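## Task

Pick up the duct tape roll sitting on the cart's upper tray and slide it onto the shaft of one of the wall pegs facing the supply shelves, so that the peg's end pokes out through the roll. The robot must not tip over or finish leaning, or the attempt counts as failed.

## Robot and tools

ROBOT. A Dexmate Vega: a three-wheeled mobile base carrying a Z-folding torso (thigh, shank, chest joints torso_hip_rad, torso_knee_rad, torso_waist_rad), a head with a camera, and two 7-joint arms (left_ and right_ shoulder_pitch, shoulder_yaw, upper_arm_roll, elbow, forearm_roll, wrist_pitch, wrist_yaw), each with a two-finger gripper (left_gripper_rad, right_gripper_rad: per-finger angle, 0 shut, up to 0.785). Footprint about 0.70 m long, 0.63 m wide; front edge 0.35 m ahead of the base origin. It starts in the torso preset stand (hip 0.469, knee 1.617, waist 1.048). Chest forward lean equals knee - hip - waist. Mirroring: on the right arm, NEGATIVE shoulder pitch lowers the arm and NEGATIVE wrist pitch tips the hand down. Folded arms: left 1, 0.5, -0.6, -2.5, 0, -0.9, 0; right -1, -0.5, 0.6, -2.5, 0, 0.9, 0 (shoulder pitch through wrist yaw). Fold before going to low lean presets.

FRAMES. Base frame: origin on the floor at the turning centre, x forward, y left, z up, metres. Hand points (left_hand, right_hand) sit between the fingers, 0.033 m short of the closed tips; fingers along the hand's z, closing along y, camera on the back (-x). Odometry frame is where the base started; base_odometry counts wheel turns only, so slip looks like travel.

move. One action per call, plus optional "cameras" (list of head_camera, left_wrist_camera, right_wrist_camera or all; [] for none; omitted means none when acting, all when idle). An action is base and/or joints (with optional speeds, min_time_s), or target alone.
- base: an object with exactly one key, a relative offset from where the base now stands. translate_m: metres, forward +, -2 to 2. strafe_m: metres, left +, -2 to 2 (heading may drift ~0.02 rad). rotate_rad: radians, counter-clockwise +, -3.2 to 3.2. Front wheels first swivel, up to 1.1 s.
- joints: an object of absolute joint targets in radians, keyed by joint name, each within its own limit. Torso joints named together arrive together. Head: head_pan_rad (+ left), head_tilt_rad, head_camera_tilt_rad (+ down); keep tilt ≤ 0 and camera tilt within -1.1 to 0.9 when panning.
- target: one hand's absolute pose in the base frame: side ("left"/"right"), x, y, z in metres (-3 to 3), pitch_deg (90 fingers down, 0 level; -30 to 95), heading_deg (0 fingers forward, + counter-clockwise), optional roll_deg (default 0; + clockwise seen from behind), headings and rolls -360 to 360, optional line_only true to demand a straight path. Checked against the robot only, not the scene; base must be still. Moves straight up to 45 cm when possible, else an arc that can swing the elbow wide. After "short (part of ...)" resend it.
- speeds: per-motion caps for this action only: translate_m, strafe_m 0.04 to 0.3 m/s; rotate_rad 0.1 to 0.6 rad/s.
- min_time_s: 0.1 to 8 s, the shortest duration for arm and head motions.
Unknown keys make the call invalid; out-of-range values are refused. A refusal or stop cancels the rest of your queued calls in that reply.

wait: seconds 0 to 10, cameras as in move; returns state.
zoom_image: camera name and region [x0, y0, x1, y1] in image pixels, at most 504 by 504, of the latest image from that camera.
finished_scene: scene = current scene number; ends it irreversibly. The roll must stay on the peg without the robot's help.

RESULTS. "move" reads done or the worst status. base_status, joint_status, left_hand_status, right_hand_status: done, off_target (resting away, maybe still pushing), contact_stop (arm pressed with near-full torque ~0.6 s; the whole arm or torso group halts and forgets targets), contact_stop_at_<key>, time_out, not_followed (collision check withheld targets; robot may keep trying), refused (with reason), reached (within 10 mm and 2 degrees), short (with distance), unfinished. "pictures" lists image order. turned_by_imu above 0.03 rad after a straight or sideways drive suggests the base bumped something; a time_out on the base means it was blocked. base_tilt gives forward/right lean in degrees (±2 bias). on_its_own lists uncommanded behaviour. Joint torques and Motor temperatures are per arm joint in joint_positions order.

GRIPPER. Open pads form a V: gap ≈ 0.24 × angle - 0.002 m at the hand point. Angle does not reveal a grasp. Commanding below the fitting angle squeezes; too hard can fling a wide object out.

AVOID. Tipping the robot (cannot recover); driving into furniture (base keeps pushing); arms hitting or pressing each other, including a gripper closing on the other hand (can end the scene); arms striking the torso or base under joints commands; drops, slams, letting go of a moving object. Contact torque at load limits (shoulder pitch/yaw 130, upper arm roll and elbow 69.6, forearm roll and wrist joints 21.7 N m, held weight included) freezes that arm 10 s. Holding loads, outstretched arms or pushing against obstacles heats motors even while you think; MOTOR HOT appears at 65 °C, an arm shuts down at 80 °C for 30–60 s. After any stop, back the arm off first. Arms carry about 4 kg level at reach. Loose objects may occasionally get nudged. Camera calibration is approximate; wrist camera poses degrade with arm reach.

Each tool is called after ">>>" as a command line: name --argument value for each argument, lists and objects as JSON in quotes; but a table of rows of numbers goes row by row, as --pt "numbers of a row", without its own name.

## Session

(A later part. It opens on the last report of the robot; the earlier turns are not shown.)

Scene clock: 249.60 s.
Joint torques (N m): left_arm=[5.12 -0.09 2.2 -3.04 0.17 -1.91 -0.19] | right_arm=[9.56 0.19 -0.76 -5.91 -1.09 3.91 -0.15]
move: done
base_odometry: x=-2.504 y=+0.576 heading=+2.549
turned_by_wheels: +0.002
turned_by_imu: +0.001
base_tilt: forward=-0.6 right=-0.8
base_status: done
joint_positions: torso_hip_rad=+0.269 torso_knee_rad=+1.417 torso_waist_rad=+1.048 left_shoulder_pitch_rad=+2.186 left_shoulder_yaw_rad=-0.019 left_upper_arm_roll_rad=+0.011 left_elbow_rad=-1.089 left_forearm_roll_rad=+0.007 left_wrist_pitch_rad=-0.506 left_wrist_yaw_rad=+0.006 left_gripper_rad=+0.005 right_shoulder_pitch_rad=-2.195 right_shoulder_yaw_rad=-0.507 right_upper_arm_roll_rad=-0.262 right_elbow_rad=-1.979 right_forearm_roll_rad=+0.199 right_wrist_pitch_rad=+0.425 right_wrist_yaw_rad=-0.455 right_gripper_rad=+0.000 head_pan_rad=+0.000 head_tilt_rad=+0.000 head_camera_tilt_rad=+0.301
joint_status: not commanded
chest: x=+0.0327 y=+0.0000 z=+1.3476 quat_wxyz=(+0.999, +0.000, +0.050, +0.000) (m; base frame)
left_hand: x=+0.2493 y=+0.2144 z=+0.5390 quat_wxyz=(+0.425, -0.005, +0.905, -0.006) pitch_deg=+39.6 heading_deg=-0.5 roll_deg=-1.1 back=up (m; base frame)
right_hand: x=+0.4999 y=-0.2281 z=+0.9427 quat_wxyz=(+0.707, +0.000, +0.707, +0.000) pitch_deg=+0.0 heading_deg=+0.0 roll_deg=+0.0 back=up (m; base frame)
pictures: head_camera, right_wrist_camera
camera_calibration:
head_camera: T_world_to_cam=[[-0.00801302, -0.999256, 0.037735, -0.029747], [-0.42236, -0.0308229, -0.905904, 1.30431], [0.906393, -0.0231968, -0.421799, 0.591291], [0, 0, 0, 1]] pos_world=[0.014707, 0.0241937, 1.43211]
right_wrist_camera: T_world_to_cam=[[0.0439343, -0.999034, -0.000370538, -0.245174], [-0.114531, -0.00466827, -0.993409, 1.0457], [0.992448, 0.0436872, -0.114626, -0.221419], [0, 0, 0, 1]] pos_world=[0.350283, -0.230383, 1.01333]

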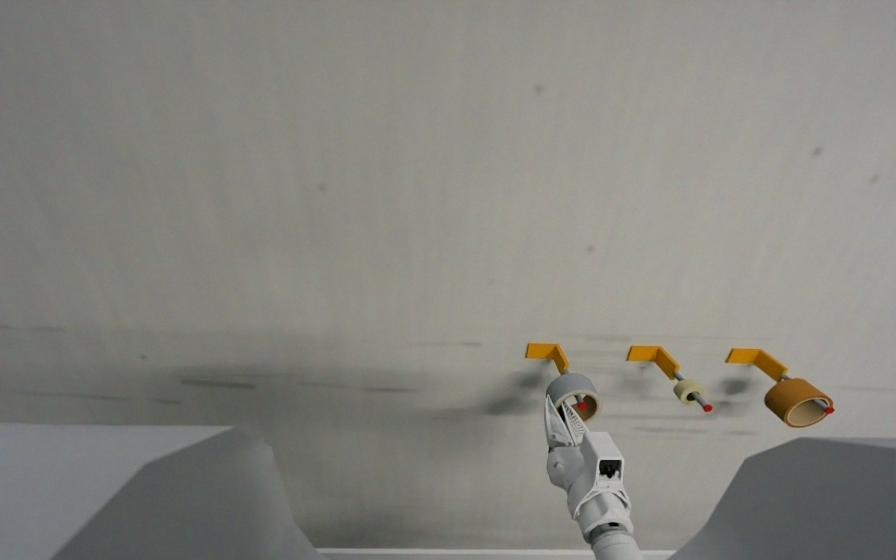

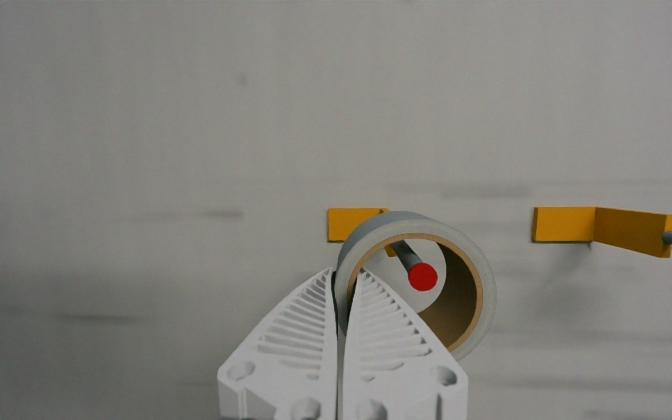

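>>> move --base '{"translate_m":0.008}' --speeds '{"translate_m":0.04}' --cameras '["right_wrist_camera","head_camera"]'

>>> zoom_image --camera "right_wrist_camera" --region '[310, 160, 510, 360]'

>>> zoom_image --camera "head_camera" --region '[490, 330, 650, 430]'

Scene clock: 254.40 s.
Joint torques (N m): left_arm=[5.69 0.07 -1.16 -2.96 0.08 -2.45 0.14] | right_arm=[10.83 0.07 -0.71 -5.92 -1.28 3.77 -0.23]
move: done
base_odometry: x=-2.511 y=+0.581 heading=+2.550
turned_by_wheels: +0.002
turned_by_imu: +0.001
base_tilt: forward=-0.5 right=-0.7
base_status: done
joint_positions: torso_hip_rad=+0.269 torso_knee_rad=+1.417 torso_waist_rad=+1.048 left_shoulder_pitch_rad=+2.186 left_shoulder_yaw_rad=-0.019 left_upper_arm_roll_rad=+0.011 left_elbow_rad=-1.089 left_forearm_roll_rad=+0.007 left_wrist_pitch_rad=-0.506 left_wrist_yaw_rad=+0.006 left_gripper_rad=+0.005 right_shoulder_pitch_rad=-2.195 right_shoulder_yaw_rad=-0.507 right_upper_arm_roll_rad=-0.262 right_elbow_rad=-1.979 right_forearm_roll_rad=+0.199 right_wrist_pitch_rad=+0.425 right_wrist_yaw_rad=-0.455 right_gripper_rad=+0.000 head_pan_rad=+0.000 head_tilt_rad=+0.000 head_camera_tilt_rad=+0.301
joint_status: not commanded
chest: x=+0.0327 y=+0.0000 z=+1.3476 quat_wxyz=(+0.999, +0.000, +0.050, +0.000) (m; base frame)
left_hand: x=+0.2493 y=+0.2144 z=+0.5390 quat_wxyz=(+0.425, -0.005, +0.905, -0.006) pitch_deg=+39.6 heading_deg=-0.5 roll_deg=-1.1 back=up (m; base frame)
right_hand: x=+0.4999 y=-0.2281 z=+0.9427 quat_wxyz=(+0.707, +0.000, +0.707, +0.000) pitch_deg=+0.0 heading_deg=+0.0 roll_deg=+0.0 back=up (m; base frame)
pictures: head_camera, right_wrist_camera
camera_calibration:
head_camera: T_world_to_cam=[[-0.00801302, -0.999256, 0.037735, -0.029747], [-0.42236, -0.0308229, -0.905904, 1.30431], [0.906393, -0.0231968, -0.421799, 0.591291], [0, 0, 0, 1]] pos_world=[0.014707, 0.0241937, 1.43211]
right_wrist_camera: T_world_to_cam=[[0.0439343, -0.999034, -0.000370538, -0.245074], [-0.114531, -0.00466827, -0.993409, 1.0457], [0.992448, 0.0436872, -0.114626, -0.221423], [0, 0, 0, 1]] pos_world=[0.350283, -0.230283, 1.01333]

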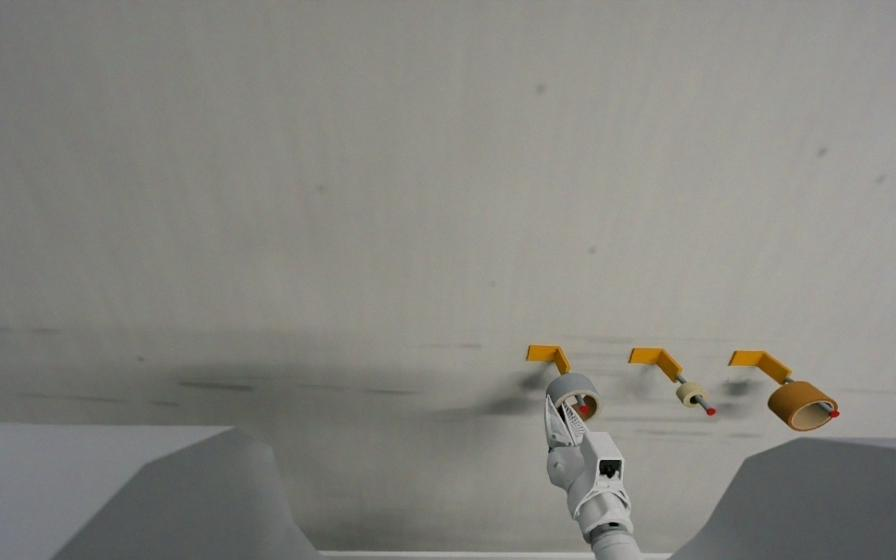

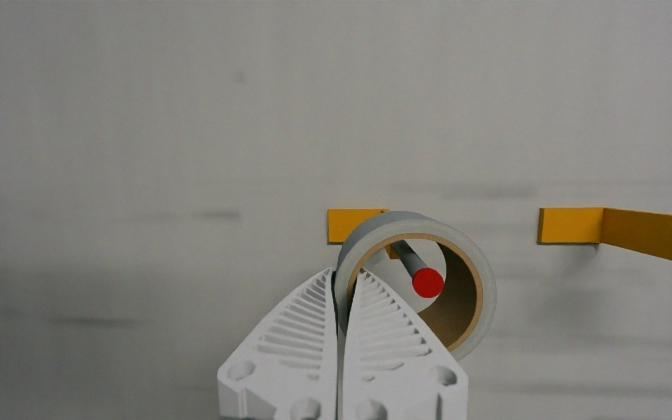

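Scaled by 2.520 from the camera's 672x420 image, which has a finer 960x600 frame.

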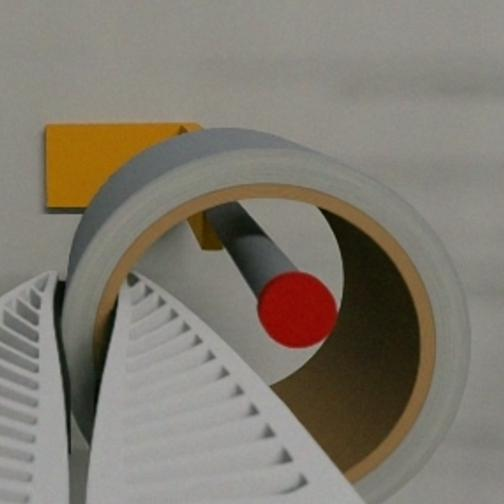

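Scaled by 3.150 from the camera's 896x560 image, which has a finer 960x600 frame.

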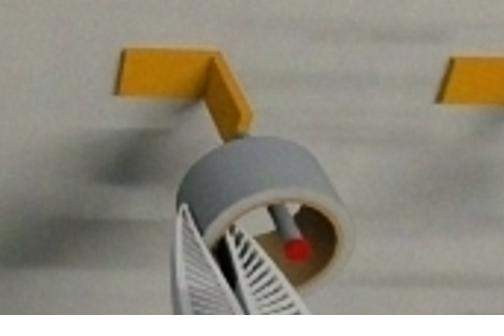

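>>> move --target '{"side":"right","x":0.504,"y":-0.228,"z":0.925,"pitch_deg":0,"heading_deg":0,"roll_deg":0,"line_only":true}' --cameras '["right_wrist_camera","head_camera"]'

>>> zoom_image --camera "right_wrist_camera" --region '[310, 160, 510, 360]'

>>> zoom_image --camera "head_camera" --region '[490, 330, 650, 430]'

Scene clock: 261.40 s.
Joint torques (N m): left_arm=[6.82 1.75 1.63 -2.07 0.19 -2.16 0.6] | right_arm=[11.23 1.81 -2.12 -3.9 -1.29 3.28 0.55]
move: done
base_odometry: x=-2.511 y=+0.581 heading=+2.550
turned_by_wheels: +0.000
turned_by_imu: +0.000
base_tilt: forward=-0.5 right=-0.8
base_status: not commanded
joint_positions: torso_hip_rad=+0.269 torso_knee_rad=+1.417 torso_waist_rad=+1.048 left_shoulder_pitch_rad=+2.186 left_shoulder_yaw_rad=-0.019 left_upper_arm_roll_rad=+0.011 left_elbow_rad=-1.089 left_forearm_roll_rad=+0.007 left_wrist_pitch_rad=-0.506 left_wrist_yaw_rad=+0.006 left_gripper_rad=+0.005 right_shoulder_pitch_rad=-2.155 right_shoulder_yaw_rad=-0.487 right_upper_arm_roll_rad=-0.281 right_elbow_rad=-1.897 right_forearm_roll_rad=+0.195 right_wrist_pitch_rad=+0.468 right_wrist_yaw_rad=-0.443 right_gripper_rad=+0.000 head_pan_rad=+0.000 head_tilt_rad=+0.000 head_camera_tilt_rad=+0.301
joint_status: not commanded
chest: x=+0.0327 y=+0.0000 z=+1.3476 quat_wxyz=(+0.999, +0.000, +0.050, +0.000) (m; base frame)
left_hand: x=+0.2493 y=+0.2144 z=+0.5390 quat_wxyz=(+0.425, -0.005, +0.905, -0.006) pitch_deg=+39.6 heading_deg=-0.5 roll_deg=-1.1 back=up (m; base frame)
right_hand: x=+0.5037 y=-0.2283 z=+0.9257 quat_wxyz=(+0.707, +0.000, +0.707, +0.000) pitch_deg=+0.0 heading_deg=+0.0 roll_deg=+0.0 back=up (m; base frame)
right_hand_status: reached (straight line, planned for 0.6 s): 1 mm and 0.0 deg off.
pictures: head_camera, right_wrist_camera
camera_calibration:
head_camera: T_world_to_cam=[[-0.00801302, -0.999256, 0.037735, -0.029747], [-0.42236, -0.0308229, -0.905904, 1.30431], [0.906393, -0.0231968, -0.421799, 0.591291], [0, 0, 0, 1]] pos_world=[0.014707, 0.0241937, 1.43211]
right_wrist_camera: T_world_to_cam=[[0.0436225, -0.999048, -0.000421217, -0.245288], [-0.114229, -0.00456886, -0.993444, 1.02919], [0.992496, 0.0433846, -0.11432, -0.227527], [0, 0, 0, 1]] pos_world=[0.354084, -0.230481, 0.99633]

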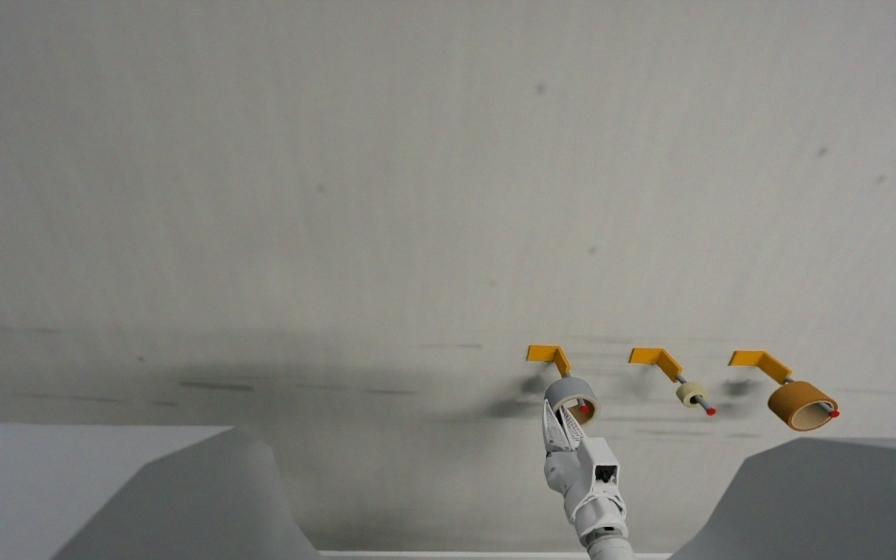

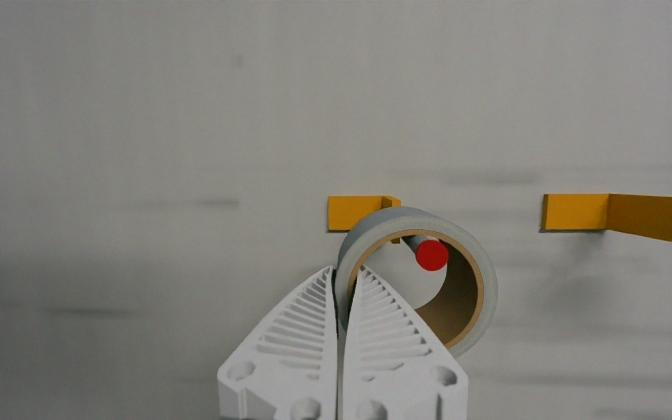

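Scaled by 2.520 from the camera's 672x420 image, which has a finer 960x600 frame.

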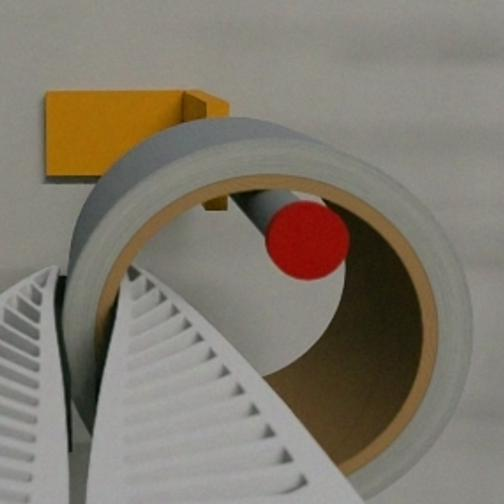

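Scaled by 3.150 from the camera's 896x560 image, which has a finer 960x600 frame.

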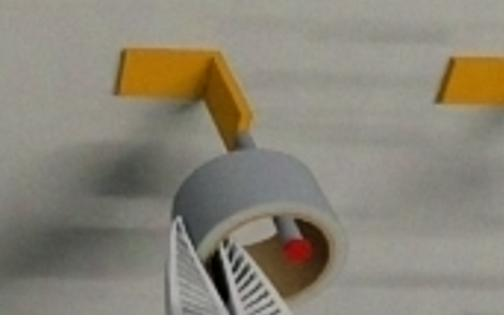

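>>> move --target '{"side":"right","x":0.508,"y":-0.228,"z":0.918,"pitch_deg":0,"heading_deg":0,"roll_deg":0,"line_only":true}' --cameras '["right_wrist_camera","head_camera"]'

>>> zoom_image --camera "right_wrist_camera" --region '[310, 160, 510, 360]'

>>> zoom_image --camera "head_camera" --region '[490, 330, 650, 430]'

Scene clock: 268.80 s.
Joint torques (N m): left_arm=[4.21 -2.08 1.35 -2.17 0.4 -1.31 0.19] | right_arm=[6.8 0.43 -4.38 -2.72 -0.34 0.55 1.19]
move: done
base_odometry: x=-2.511 y=+0.581 heading=+2.550
turned_by_wheels: +0.000
turned_by_imu: +0.000
base_tilt: forward=-0.6 right=-0.7
base_status: not commanded
joint_positions: torso_hip_rad=+0.269 torso_knee_rad=+1.417 torso_waist_rad=+1.048 left_shoulder_pitch_rad=+2.186 left_shoulder_yaw_rad=-0.019 left_upper_arm_roll_rad=+0.011 left_elbow_rad=-1.089 left_forearm_roll_rad=+0.007 left_wrist_pitch_rad=-0.506 left_wrist_yaw_rad=+0.006 left_gripper_rad=+0.005 right_shoulder_pitch_rad=-2.133 right_shoulder_yaw_rad=-0.478 right_upper_arm_roll_rad=-0.289 right_elbow_rad=-1.861 right_forearm_roll_rad=+0.196 right_wrist_pitch_rad=+0.482 right_wrist_yaw_rad=-0.437 right_gripper_rad=+0.000 head_pan_rad=+0.000 head_tilt_rad=+0.000 head_camera_tilt_rad=+0.301
joint_status: not commanded
chest: x=+0.0327 y=+0.0000 z=+1.3476 quat_wxyz=(+0.999, +0.000, +0.050, +0.000) (m; base frame)
left_hand: x=+0.2493 y=+0.2144 z=+0.5390 quat_wxyz=(+0.425, -0.005, +0.905, -0.006) pitch_deg=+39.6 heading_deg=-0.5 roll_deg=-1.1 back=up (m; base frame)
right_hand: x=+0.5075 y=-0.2285 z=+0.9190 quat_wxyz=(+0.707, +0.000, +0.707, +0.000) pitch_deg=+0.0 heading_deg=+0.0 roll_deg=+0.0 back=up (m; base frame)
right_hand_status: reached (straight line, planned for 0.4 s): 1 mm and 0.1 deg off.
pictures: head_camera, right_wrist_camera
camera_calibration:
head_camera: T_world_to_cam=[[-0.00801302, -0.999256, 0.037735, -0.029747], [-0.42236, -0.0308229, -0.905904, 1.30431], [0.906393, -0.0231968, -0.421799, 0.591291], [0, 0, 0, 1]] pos_world=[0.014707, 0.0241937, 1.43211]
right_wrist_camera: T_world_to_cam=[[0.0433252, -0.999061, -0.000350965, -0.245517], [-0.113429, -0.00456993, -0.993536, 1.02266], [0.992601, 0.0430849, -0.11352, -0.232872], [0, 0, 0, 1]] pos_world=[0.357785, -0.230579, 0.989525]

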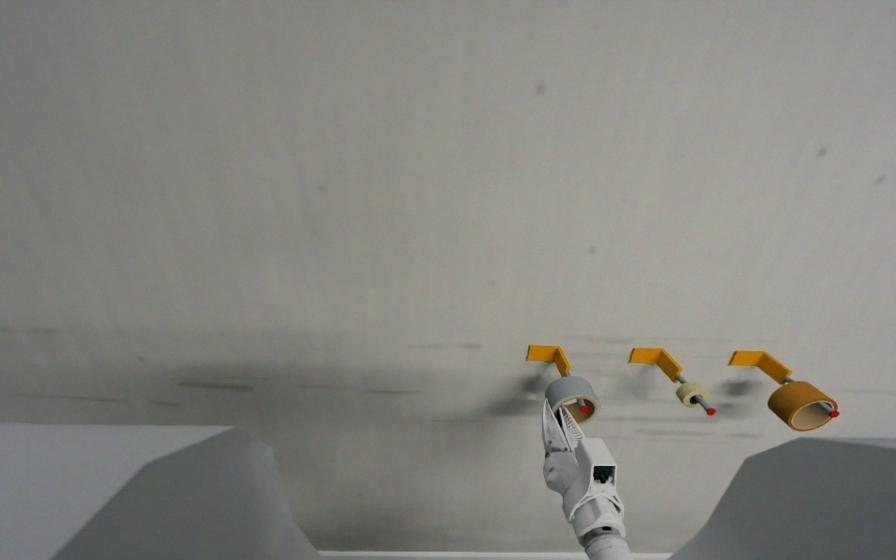

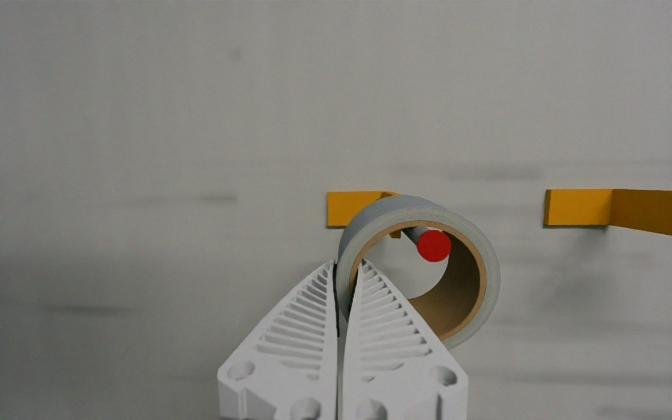

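Scaled by 2.520 from the camera's 672x420 image, which has a finer 960x600 frame.

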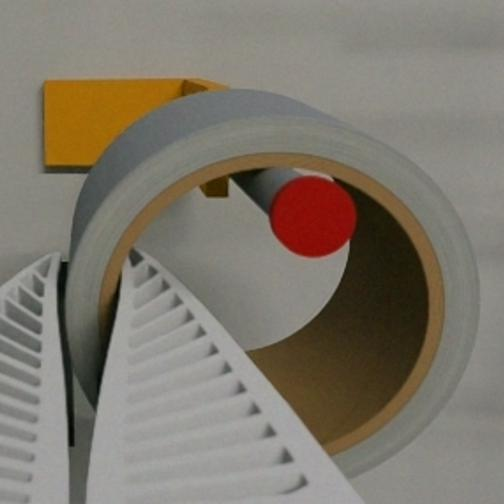

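Scaled by 3.150 from the camera's 896x560 image, which has a finer 960x600 frame.

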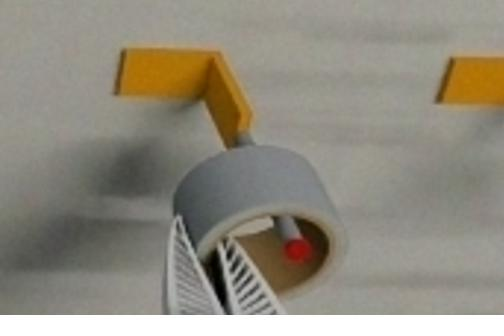

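>>> move --target '{"side":"right","x":0.508,"y":-0.228,"z":0.914,"pitch_deg":0,"heading_deg":0,"roll_deg":0,"line_only":true}'

>>> move --joints '{"right_gripper_rad":0.04}'

>>> move --joints '{"right_gripper_rad":0.12}' --cameras '["right_wrist_camera","head_camera"]'

>>> zoom_image --camera "right_wrist_camera" --region '[310, 160, 510, 360]'

>>> zoom_image --camera "head_camera" --region '[490, 330, 650, 430]'

Scene clock: 278.03 s.
Joint torques (N m): left_arm=[7.35 0.29 2.4 -2.87 0.36 -2.25 0.33] | right_arm=[7.95 0.84 -5.93 -1.62 -1.37 -0.63 1.84]
move: done
base_odometry: x=-2.511 y=+0.581 heading=+2.550
turned_by_wheels: +0.000
turned_by_imu: +0.000
base_tilt: forward=-0.7 right=-1.0
base_status: not commanded
joint_positions: torso_hip_rad=+0.269 torso_knee_rad=+1.417 torso_waist_rad=+1.048 left_shoulder_pitch_rad=+2.186 left_shoulder_yaw_rad=-0.019 left_upper_arm_roll_rad=+0.011 left_elbow_rad=-1.089 left_forearm_roll_rad=+0.007 left_wrist_pitch_rad=-0.506 left_wrist_yaw_rad=+0.006 left_gripper_rad=+0.005 right_shoulder_pitch_rad=-2.125 right_shoulder_yaw_rad=-0.474 right_upper_arm_roll_rad=-0.293 right_elbow_rad=-1.842 right_forearm_roll_rad=+0.195 right_wrist_pitch_rad=+0.493 right_wrist_yaw_rad=-0.435 right_gripper_rad=+0.000 head_pan_rad=+0.000 head_tilt_rad=+0.000 head_camera_tilt_rad=+0.301
joint_status: not commanded
chest: x=+0.0327 y=+0.0000 z=+1.3476 quat_wxyz=(+0.999, +0.000, +0.050, +0.000) (m; base frame)
left_hand: x=+0.2493 y=+0.2144 z=+0.5391 quat_wxyz=(+0.425, -0.005, +0.905, -0.006) pitch_deg=+39.6 heading_deg=-0.5 roll_deg=-1.1 back=up (m; base frame)
right_hand: x=+0.5080 y=-0.2286 z=+0.9154 quat_wxyz=(+0.707, +0.000, +0.707, +0.000) pitch_deg=+0.0 heading_deg=-0.1 roll_deg=+0.0 back=up (m; base frame)
right_hand_status: reached (straight line, planned for 0.3 s): 1 mm and 0.1 deg off.
camera_calibration:
head_camera: T_world_to_cam=[[-0.00801643, -0.999256, 0.0377374, -0.0297512], [-0.422278, -0.0308257, -0.905942, 1.30432], [0.906431, -0.0231981, -0.421717, 0.591262], [0, 0, 0, 1]] pos_world=[0.0146081, 0.0241936, 1.4321]
left_wrist_camera: T_world_to_cam=[[-0.00697943, -0.997061, 0.0762922, 0.167112], [-0.713593, -0.0484812, -0.698881, 0.620483], [0.700526, -0.0593194, -0.711158, 0.371513], [0, 0, 0, 1]] pos_world=[0.183684, 0.21874, 0.685098]
right_wrist_camera: T_world_to_cam=[[0.0429913, -0.999075, -0.000592325, -0.245283], [-0.112938, -0.00427077, -0.993593, 1.01899], [0.992672, 0.0427827, -0.113017, -0.234376], [0, 0, 0, 1]] pos_world=[0.358286, -0.230677, 0.985823]

Scene clock: 278.50 s.
Joint torques (N m): left_arm=[7.26 -0.29 0.77 -2.34 0.31 -2.82 -0.14] | right_arm=[11.07 0.31 -3.76 -3.93 -1.16 2.27 0.89]
move: done
base_odometry: x=-2.511 y=+0.581 heading=+2.550
turned_by_wheels: +0.000
turned_by_imu: +0.000
base_tilt: forward=-0.4 right=-0.7
base_status: not commanded
joint_positions: torso_hip_rad=+0.269 torso_knee_rad=+1.417 torso_waist_rad=+1.048 left_shoulder_pitch_rad=+2.186 left_shoulder_yaw_rad=-0.019 left_upper_arm_roll_rad=+0.011 left_elbow_rad=-1.089 left_forearm_roll_rad=+0.007 left_wrist_pitch_rad=-0.506 left_wrist_yaw_rad=+0.006 left_gripper_rad=+0.005 right_shoulder_pitch_rad=-2.124 right_shoulder_yaw_rad=-0.473 right_upper_arm_roll_rad=-0.294 right_elbow_rad=-1.839 right_forearm_roll_rad=+0.194 right_wrist_pitch_rad=+0.495 right_wrist_yaw_rad=-0.434 right_gripper_rad=+0.040 head_pan_rad=+0.000 head_tilt_rad=+0.000 head_camera_tilt_rad=+0.301
joint_status: all done
chest: x=+0.0327 y=+0.0000 z=+1.3476 quat_wxyz=(+0.999, +0.000, +0.050, +0.000) (m; base frame)
left_hand: x=+0.2493 y=+0.2144 z=+0.5391 quat_wxyz=(+0.425, -0.005, +0.905, -0.006) pitch_deg=+39.6 heading_deg=-0.5 roll_deg=-1.1 back=up (m; base frame)
right_hand: x=+0.5079 y=-0.2284 z=+0.9145 quat_wxyz=(+0.707, +0.000, +0.707, +0.000) pitch_deg=+0.0 heading_deg=+0.0 roll_deg=+0.0 back=up (m; base frame)
camera_calibration:
head_camera: T_world_to_cam=[[-0.00801643, -0.999256, 0.0377374, -0.0297512], [-0.422278, -0.0308257, -0.905942, 1.30432], [0.906431, -0.0231981, -0.421717, 0.591262], [0, 0, 0, 1]] pos_world=[0.0146081, 0.0241936, 1.4321]
left_wrist_camera: T_world_to_cam=[[-0.00697943, -0.997061, 0.0762922, 0.167112], [-0.713593, -0.0484812, -0.698881, 0.620483], [0.700526, -0.0593194, -0.711158, 0.371513], [0, 0, 0, 1]] pos_world=[0.183684, 0.21874, 0.685098]
right_wrist_camera: T_world_to_cam=[[0.0434116, -0.999057, -0.00047025, -0.245348], [-0.11363, -0.00446989, -0.993513, 1.01831], [0.992574, 0.0431834, -0.113717, -0.233557], [0, 0, 0, 1]] pos_world=[0.358185, -0.23048, 0.985027]

Scene clock: 279.03 s.
Joint torques (N m): left_arm=[3.53 -3.04 1.8 -2.61 -0.23 -1.1 0.2] | right_arm=[10.78 1.16 -1.45 -3.19 -1.03 2.86 0.15]
move: done
base_odometry: x=-2.511 y=+0.581 heading=+2.550
turned_by_wheels: +0.000
turned_by_imu: +0.000
base_tilt: forward=-0.7 right=-0.8
base_status: not commanded
joint_positions: torso_hip_rad=+0.269 torso_knee_rad=+1.417 torso_waist_rad=+1.048 left_shoulder_pitch_rad=+2.186 left_shoulder_yaw_rad=-0.019 left_upper_arm_roll_rad=+0.011 left_elbow_rad=-1.089 left_forearm_roll_rad=+0.007 left_wrist_pitch_rad=-0.506 left_wrist_yaw_rad=+0.006 left_gripper_rad=+0.005 right_shoulder_pitch_rad=-2.124 right_shoulder_yaw_rad=-0.473 right_upper_arm_roll_rad=-0.294 right_elbow_rad=-1.838 right_forearm_roll_rad=+0.194 right_wrist_pitch_rad=+0.495 right_wrist_yaw_rad=-0.433 right_gripper_rad=+0.120 head_pan_rad=+0.000 head_tilt_rad=+0.000 head_camera_tilt_rad=+0.301
joint_status: all done
chest: x=+0.0327 y=+0.0000 z=+1.3476 quat_wxyz=(+0.999, +0.000, +0.050, +0.000) (m; base frame)
left_hand: x=+0.2493 y=+0.2144 z=+0.5391 quat_wxyz=(+0.425, -0.005, +0.905, -0.006) pitch_deg=+39.6 heading_deg=-0.5 roll_deg=-1.1 back=up (m; base frame)
right_hand: x=+0.5079 y=-0.2282 z=+0.9140 quat_wxyz=(+0.707, +0.000, +0.707, +0.000) pitch_deg=+0.0 heading_deg=+0.0 roll_deg=+0.0 back=up (m; base frame)
pictures: head_camera, right_wrist_camera
camera_calibration:
head_camera: T_world_to_cam=[[-0.00801643, -0.999256, 0.0377374, -0.0297512], [-0.422278, -0.0308257, -0.905942, 1.30432], [0.906431, -0.0231981, -0.421717, 0.591262], [0, 0, 0, 1]] pos_world=[0.0146081, 0.0241936, 1.4321]
right_wrist_camera: T_world_to_cam=[[0.0438213, -0.999039, -0.000440563, -0.245423], [-0.114031, -0.00456369, -0.993467, 1.01799], [0.99251, 0.0435852, -0.114122, -0.233093], [0, 0, 0, 1]] pos_world=[0.358184, -0.230382, 0.984629]

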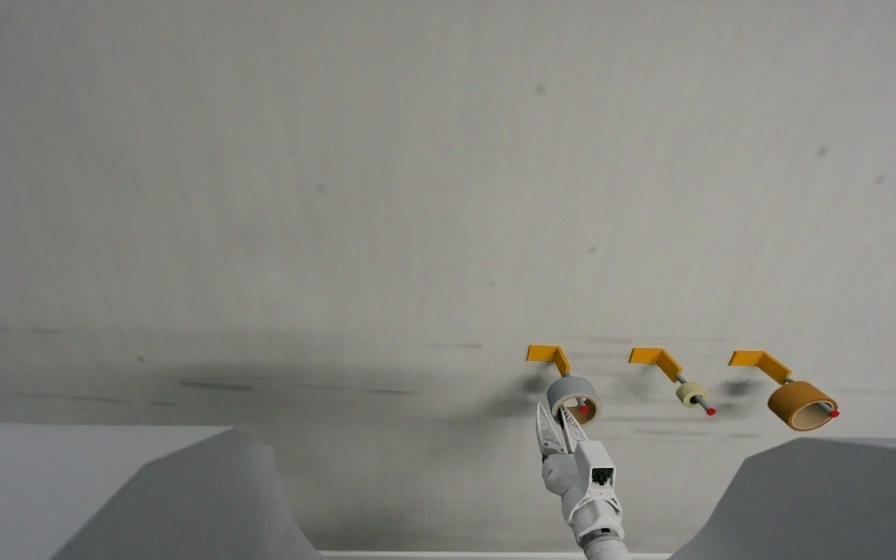

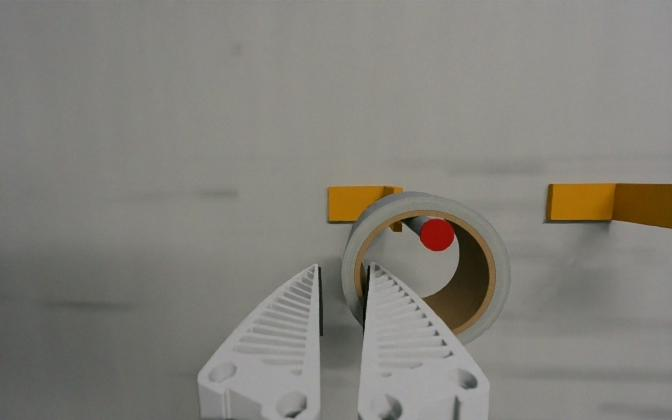

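Scaled by 2.520 from the camera's 672x420 image, which has a finer 960x600 frame.

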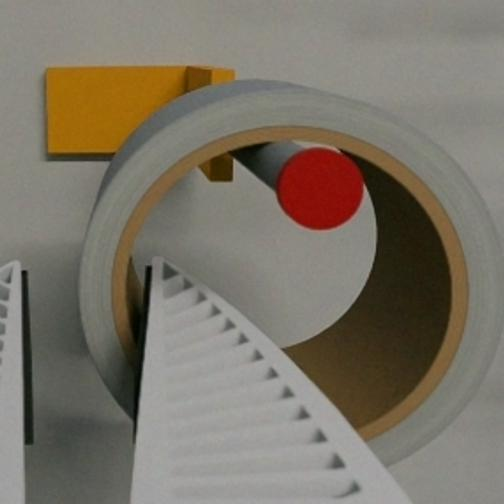

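Scaled by 3.150 from the camera's 896x560 image, which has a finer 960x600 frame.

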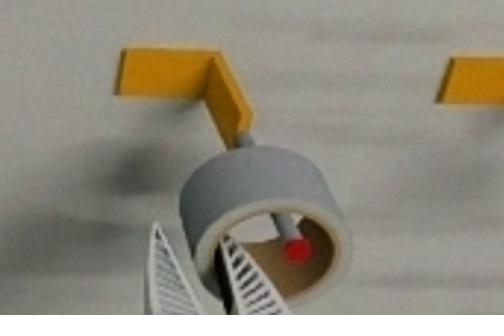

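>>> move --base '{"translate_m":-0.25}' --speeds '{"translate_m":0.06}' --cameras '["right_wrist_camera","head_camera"]'

>>> zoom_image --camera "head_camera" --region '[470, 270, 650, 370]'

Scene clock: 287.53 s.
Joint torques (N m): left_arm=[6.05 -0.15 0.3 -2.39 0.68 -1.45 0.48] | right_arm=[10.34 0.44 -0.84 -4.81 -1.04 2.52 0.15]
move: done
base_odometry: x=-2.303 y=+0.441 heading=+2.552
turned_by_wheels: +0.002
turned_by_imu: +0.003
base_tilt: forward=-0.6 right=-0.7
base_status: done
joint_positions: torso_hip_rad=+0.269 torso_knee_rad=+1.417 torso_waist_rad=+1.048 left_shoulder_pitch_rad=+2.186 left_shoulder_yaw_rad=-0.019 left_upper_arm_roll_rad=+0.011 left_elbow_rad=-1.089 left_forearm_roll_rad=+0.007 left_wrist_pitch_rad=-0.506 left_wrist_yaw_rad=+0.006 left_gripper_rad=+0.005 right_shoulder_pitch_rad=-2.124 right_shoulder_yaw_rad=-0.473 right_upper_arm_roll_rad=-0.294 right_elbow_rad=-1.838 right_forearm_roll_rad=+0.194 right_wrist_pitch_rad=+0.495 right_wrist_yaw_rad=-0.433 right_gripper_rad=+0.120 head_pan_rad=+0.000 head_tilt_rad=+0.000 head_camera_tilt_rad=+0.301
joint_status: not commanded
chest: x=+0.0326 y=+0.0000 z=+1.3476 quat_wxyz=(+0.999, +0.000, +0.050, +0.000) (m; base frame)
left_hand: x=+0.2493 y=+0.2144 z=+0.5391 quat_wxyz=(+0.426, -0.005, +0.905, -0.006) pitch_deg=+39.6 heading_deg=-0.5 roll_deg=-1.1 back=up (m; base frame)
right_hand: x=+0.5078 y=-0.2281 z=+0.9140 quat_wxyz=(+0.707, +0.000, +0.707, +0.000) pitch_deg=+0.0 heading_deg=+0.0 roll_deg=+0.0 back=up (m; base frame)
pictures: head_camera, right_wrist_camera
camera_calibration:
head_camera: T_world_to_cam=[[-0.00802222, -0.999256, 0.0377348, -0.0297481], [-0.422196, -0.030823, -0.90598, 1.30433], [0.906469, -0.0231995, -0.421635, 0.591234], [0, 0, 0, 1]] pos_world=[0.0145092, 0.0241937, 1.4321]
right_wrist_camera: T_world_to_cam=[[0.0439326, -0.999034, -0.000348784, -0.245553], [-0.114026, -0.00466746, -0.993467, 1.01796], [0.992506, 0.0436854, -0.114121, -0.233068], [0, 0, 0, 1]] pos_world=[0.358184, -0.230383, 0.984629]

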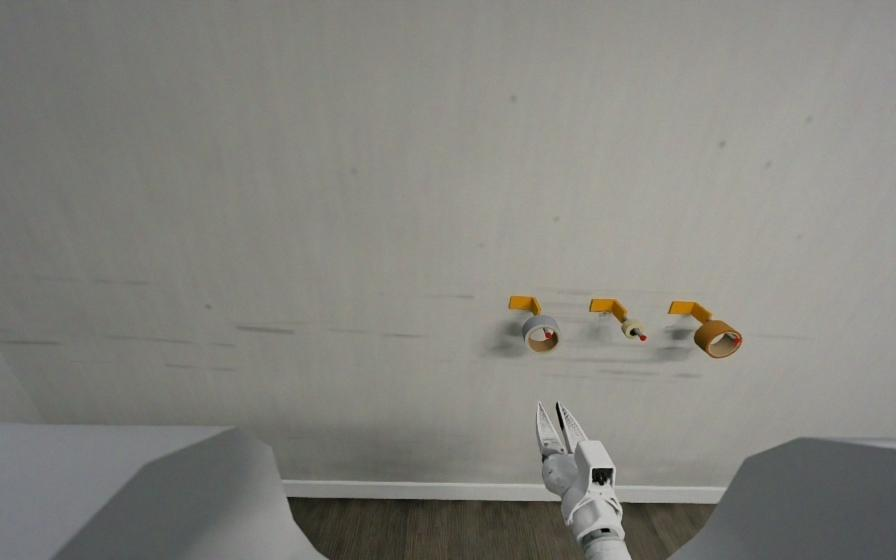

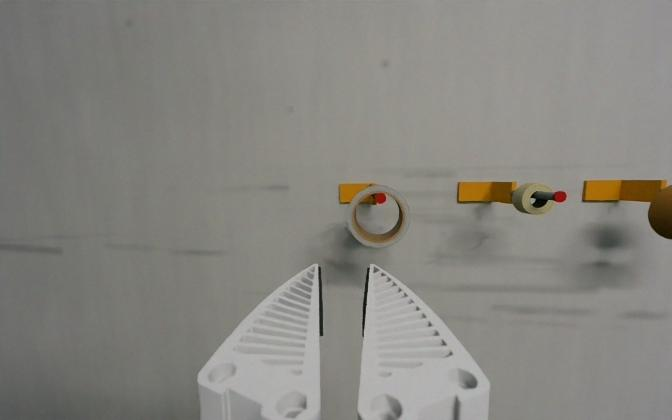

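Scaled by 2.800 from the camera's 896x560 image, which has a finer 960x600 frame.

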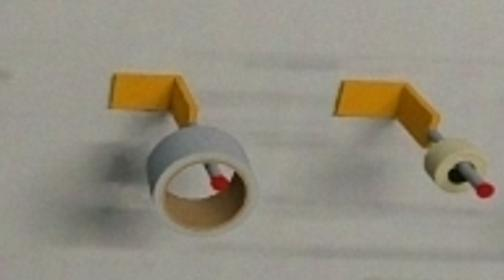

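>>> wait --seconds 1 --cameras '["right_wrist_camera","head_camera"]'

>>> zoom_image --camera "right_wrist_camera" --region '[320, 170, 440, 260]'

>>> zoom_image --camera "head_camera" --region '[500, 290, 580, 360]'

Scene clock: 291.70 s.
Joint torques (N m): left_arm=[5.89 1.2 0.84 -3.56 0.78 -2.81 0.53] | right_arm=[9.98 0.47 -1.3 -4.91 -0.89 3.2 -0.01]
base_odometry: x=-2.303 y=+0.441 heading=+2.552
turned_by_wheels: +0.000
turned_by_imu: +0.000
base_tilt: forward=-0.5 right=-0.9
base_status: done
joint_positions: torso_hip_rad=+0.269 torso_knee_rad=+1.417 torso_waist_rad=+1.048 left_shoulder_pitch_rad=+2.186 left_shoulder_yaw_rad=-0.019 left_upper_arm_roll_rad=+0.011 left_elbow_rad=-1.089 left_forearm_roll_rad=+0.007 left_wrist_pitch_rad=-0.506 left_wrist_yaw_rad=+0.006 left_gripper_rad=+0.005 right_shoulder_pitch_rad=-2.124 right_shoulder_yaw_rad=-0.473 right_upper_arm_roll_rad=-0.294 right_elbow_rad=-1.838 right_forearm_roll_rad=+0.194 right_wrist_pitch_rad=+0.495 right_wrist_yaw_rad=-0.433 right_gripper_rad=+0.120 head_pan_rad=+0.000 head_tilt_rad=+0.000 head_camera_tilt_rad=+0.301
joint_status: not commanded
chest: x=+0.0326 y=+0.0000 z=+1.3476 quat_wxyz=(+0.999, +0.000, +0.050, +0.000) (m; base frame)
left_hand: x=+0.2493 y=+0.2144 z=+0.5391 quat_wxyz=(+0.426, -0.005, +0.905, -0.006) pitch_deg=+39.6 heading_deg=-0.5 roll_deg=-1.1 back=up (m; base frame)
right_hand: x=+0.5078 y=-0.2281 z=+0.9140 quat_wxyz=(+0.707, +0.000, +0.707, +0.000) pitch_deg=+0.0 heading_deg=+0.0 roll_deg=+0.0 back=up (m; base frame)
wait: 1.00 s; at rest from the start
pictures: head_camera, right_wrist_camera
camera_calibration:
head_camera: T_world_to_cam=[[-0.00802222, -0.999256, 0.0377348, -0.0297481], [-0.422196, -0.030823, -0.90598, 1.30433], [0.906469, -0.0231995, -0.421635, 0.591234], [0, 0, 0, 1]] pos_world=[0.0145092, 0.0241937, 1.4321]
right_wrist_camera: T_world_to_cam=[[0.0439326, -0.999034, -0.000348784, -0.245553], [-0.114026, -0.00466746, -0.993467, 1.01796], [0.992506, 0.0436854, -0.114121, -0.233068], [0, 0, 0, 1]] pos_world=[0.358184, -0.230383, 0.984629]

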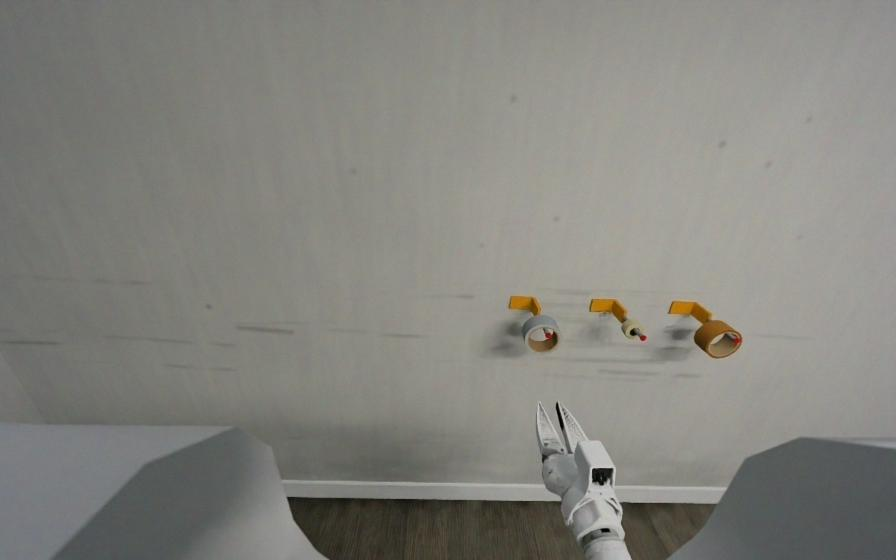

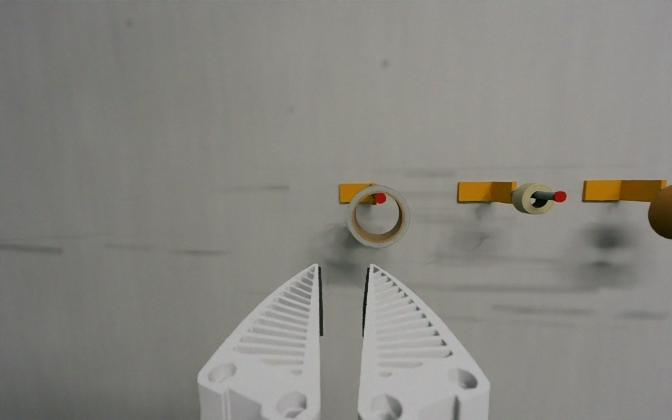

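Scaled by 4.200 from the camera's 672x420 image, which has a finer 960x600 frame.

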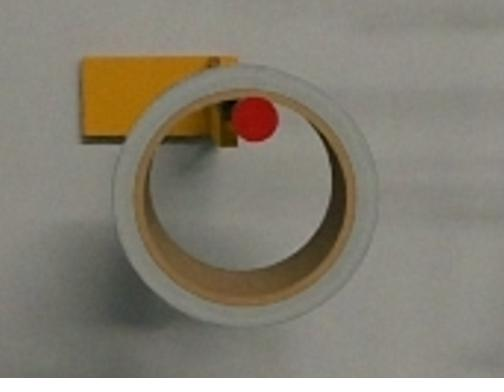

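Scaled by 6.300 from the camera's 896x560 image, which has a finer 960x600 frame.

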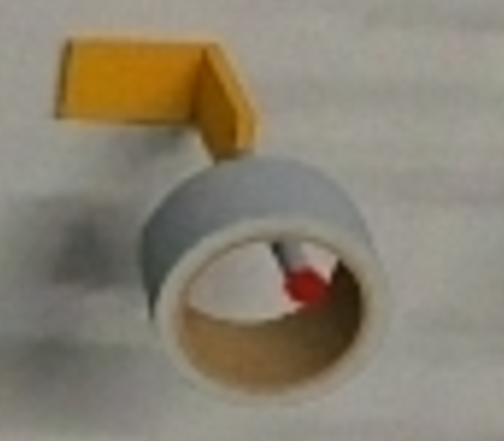

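>>> finished_scene --scene 2

The scene is finished: the task was done.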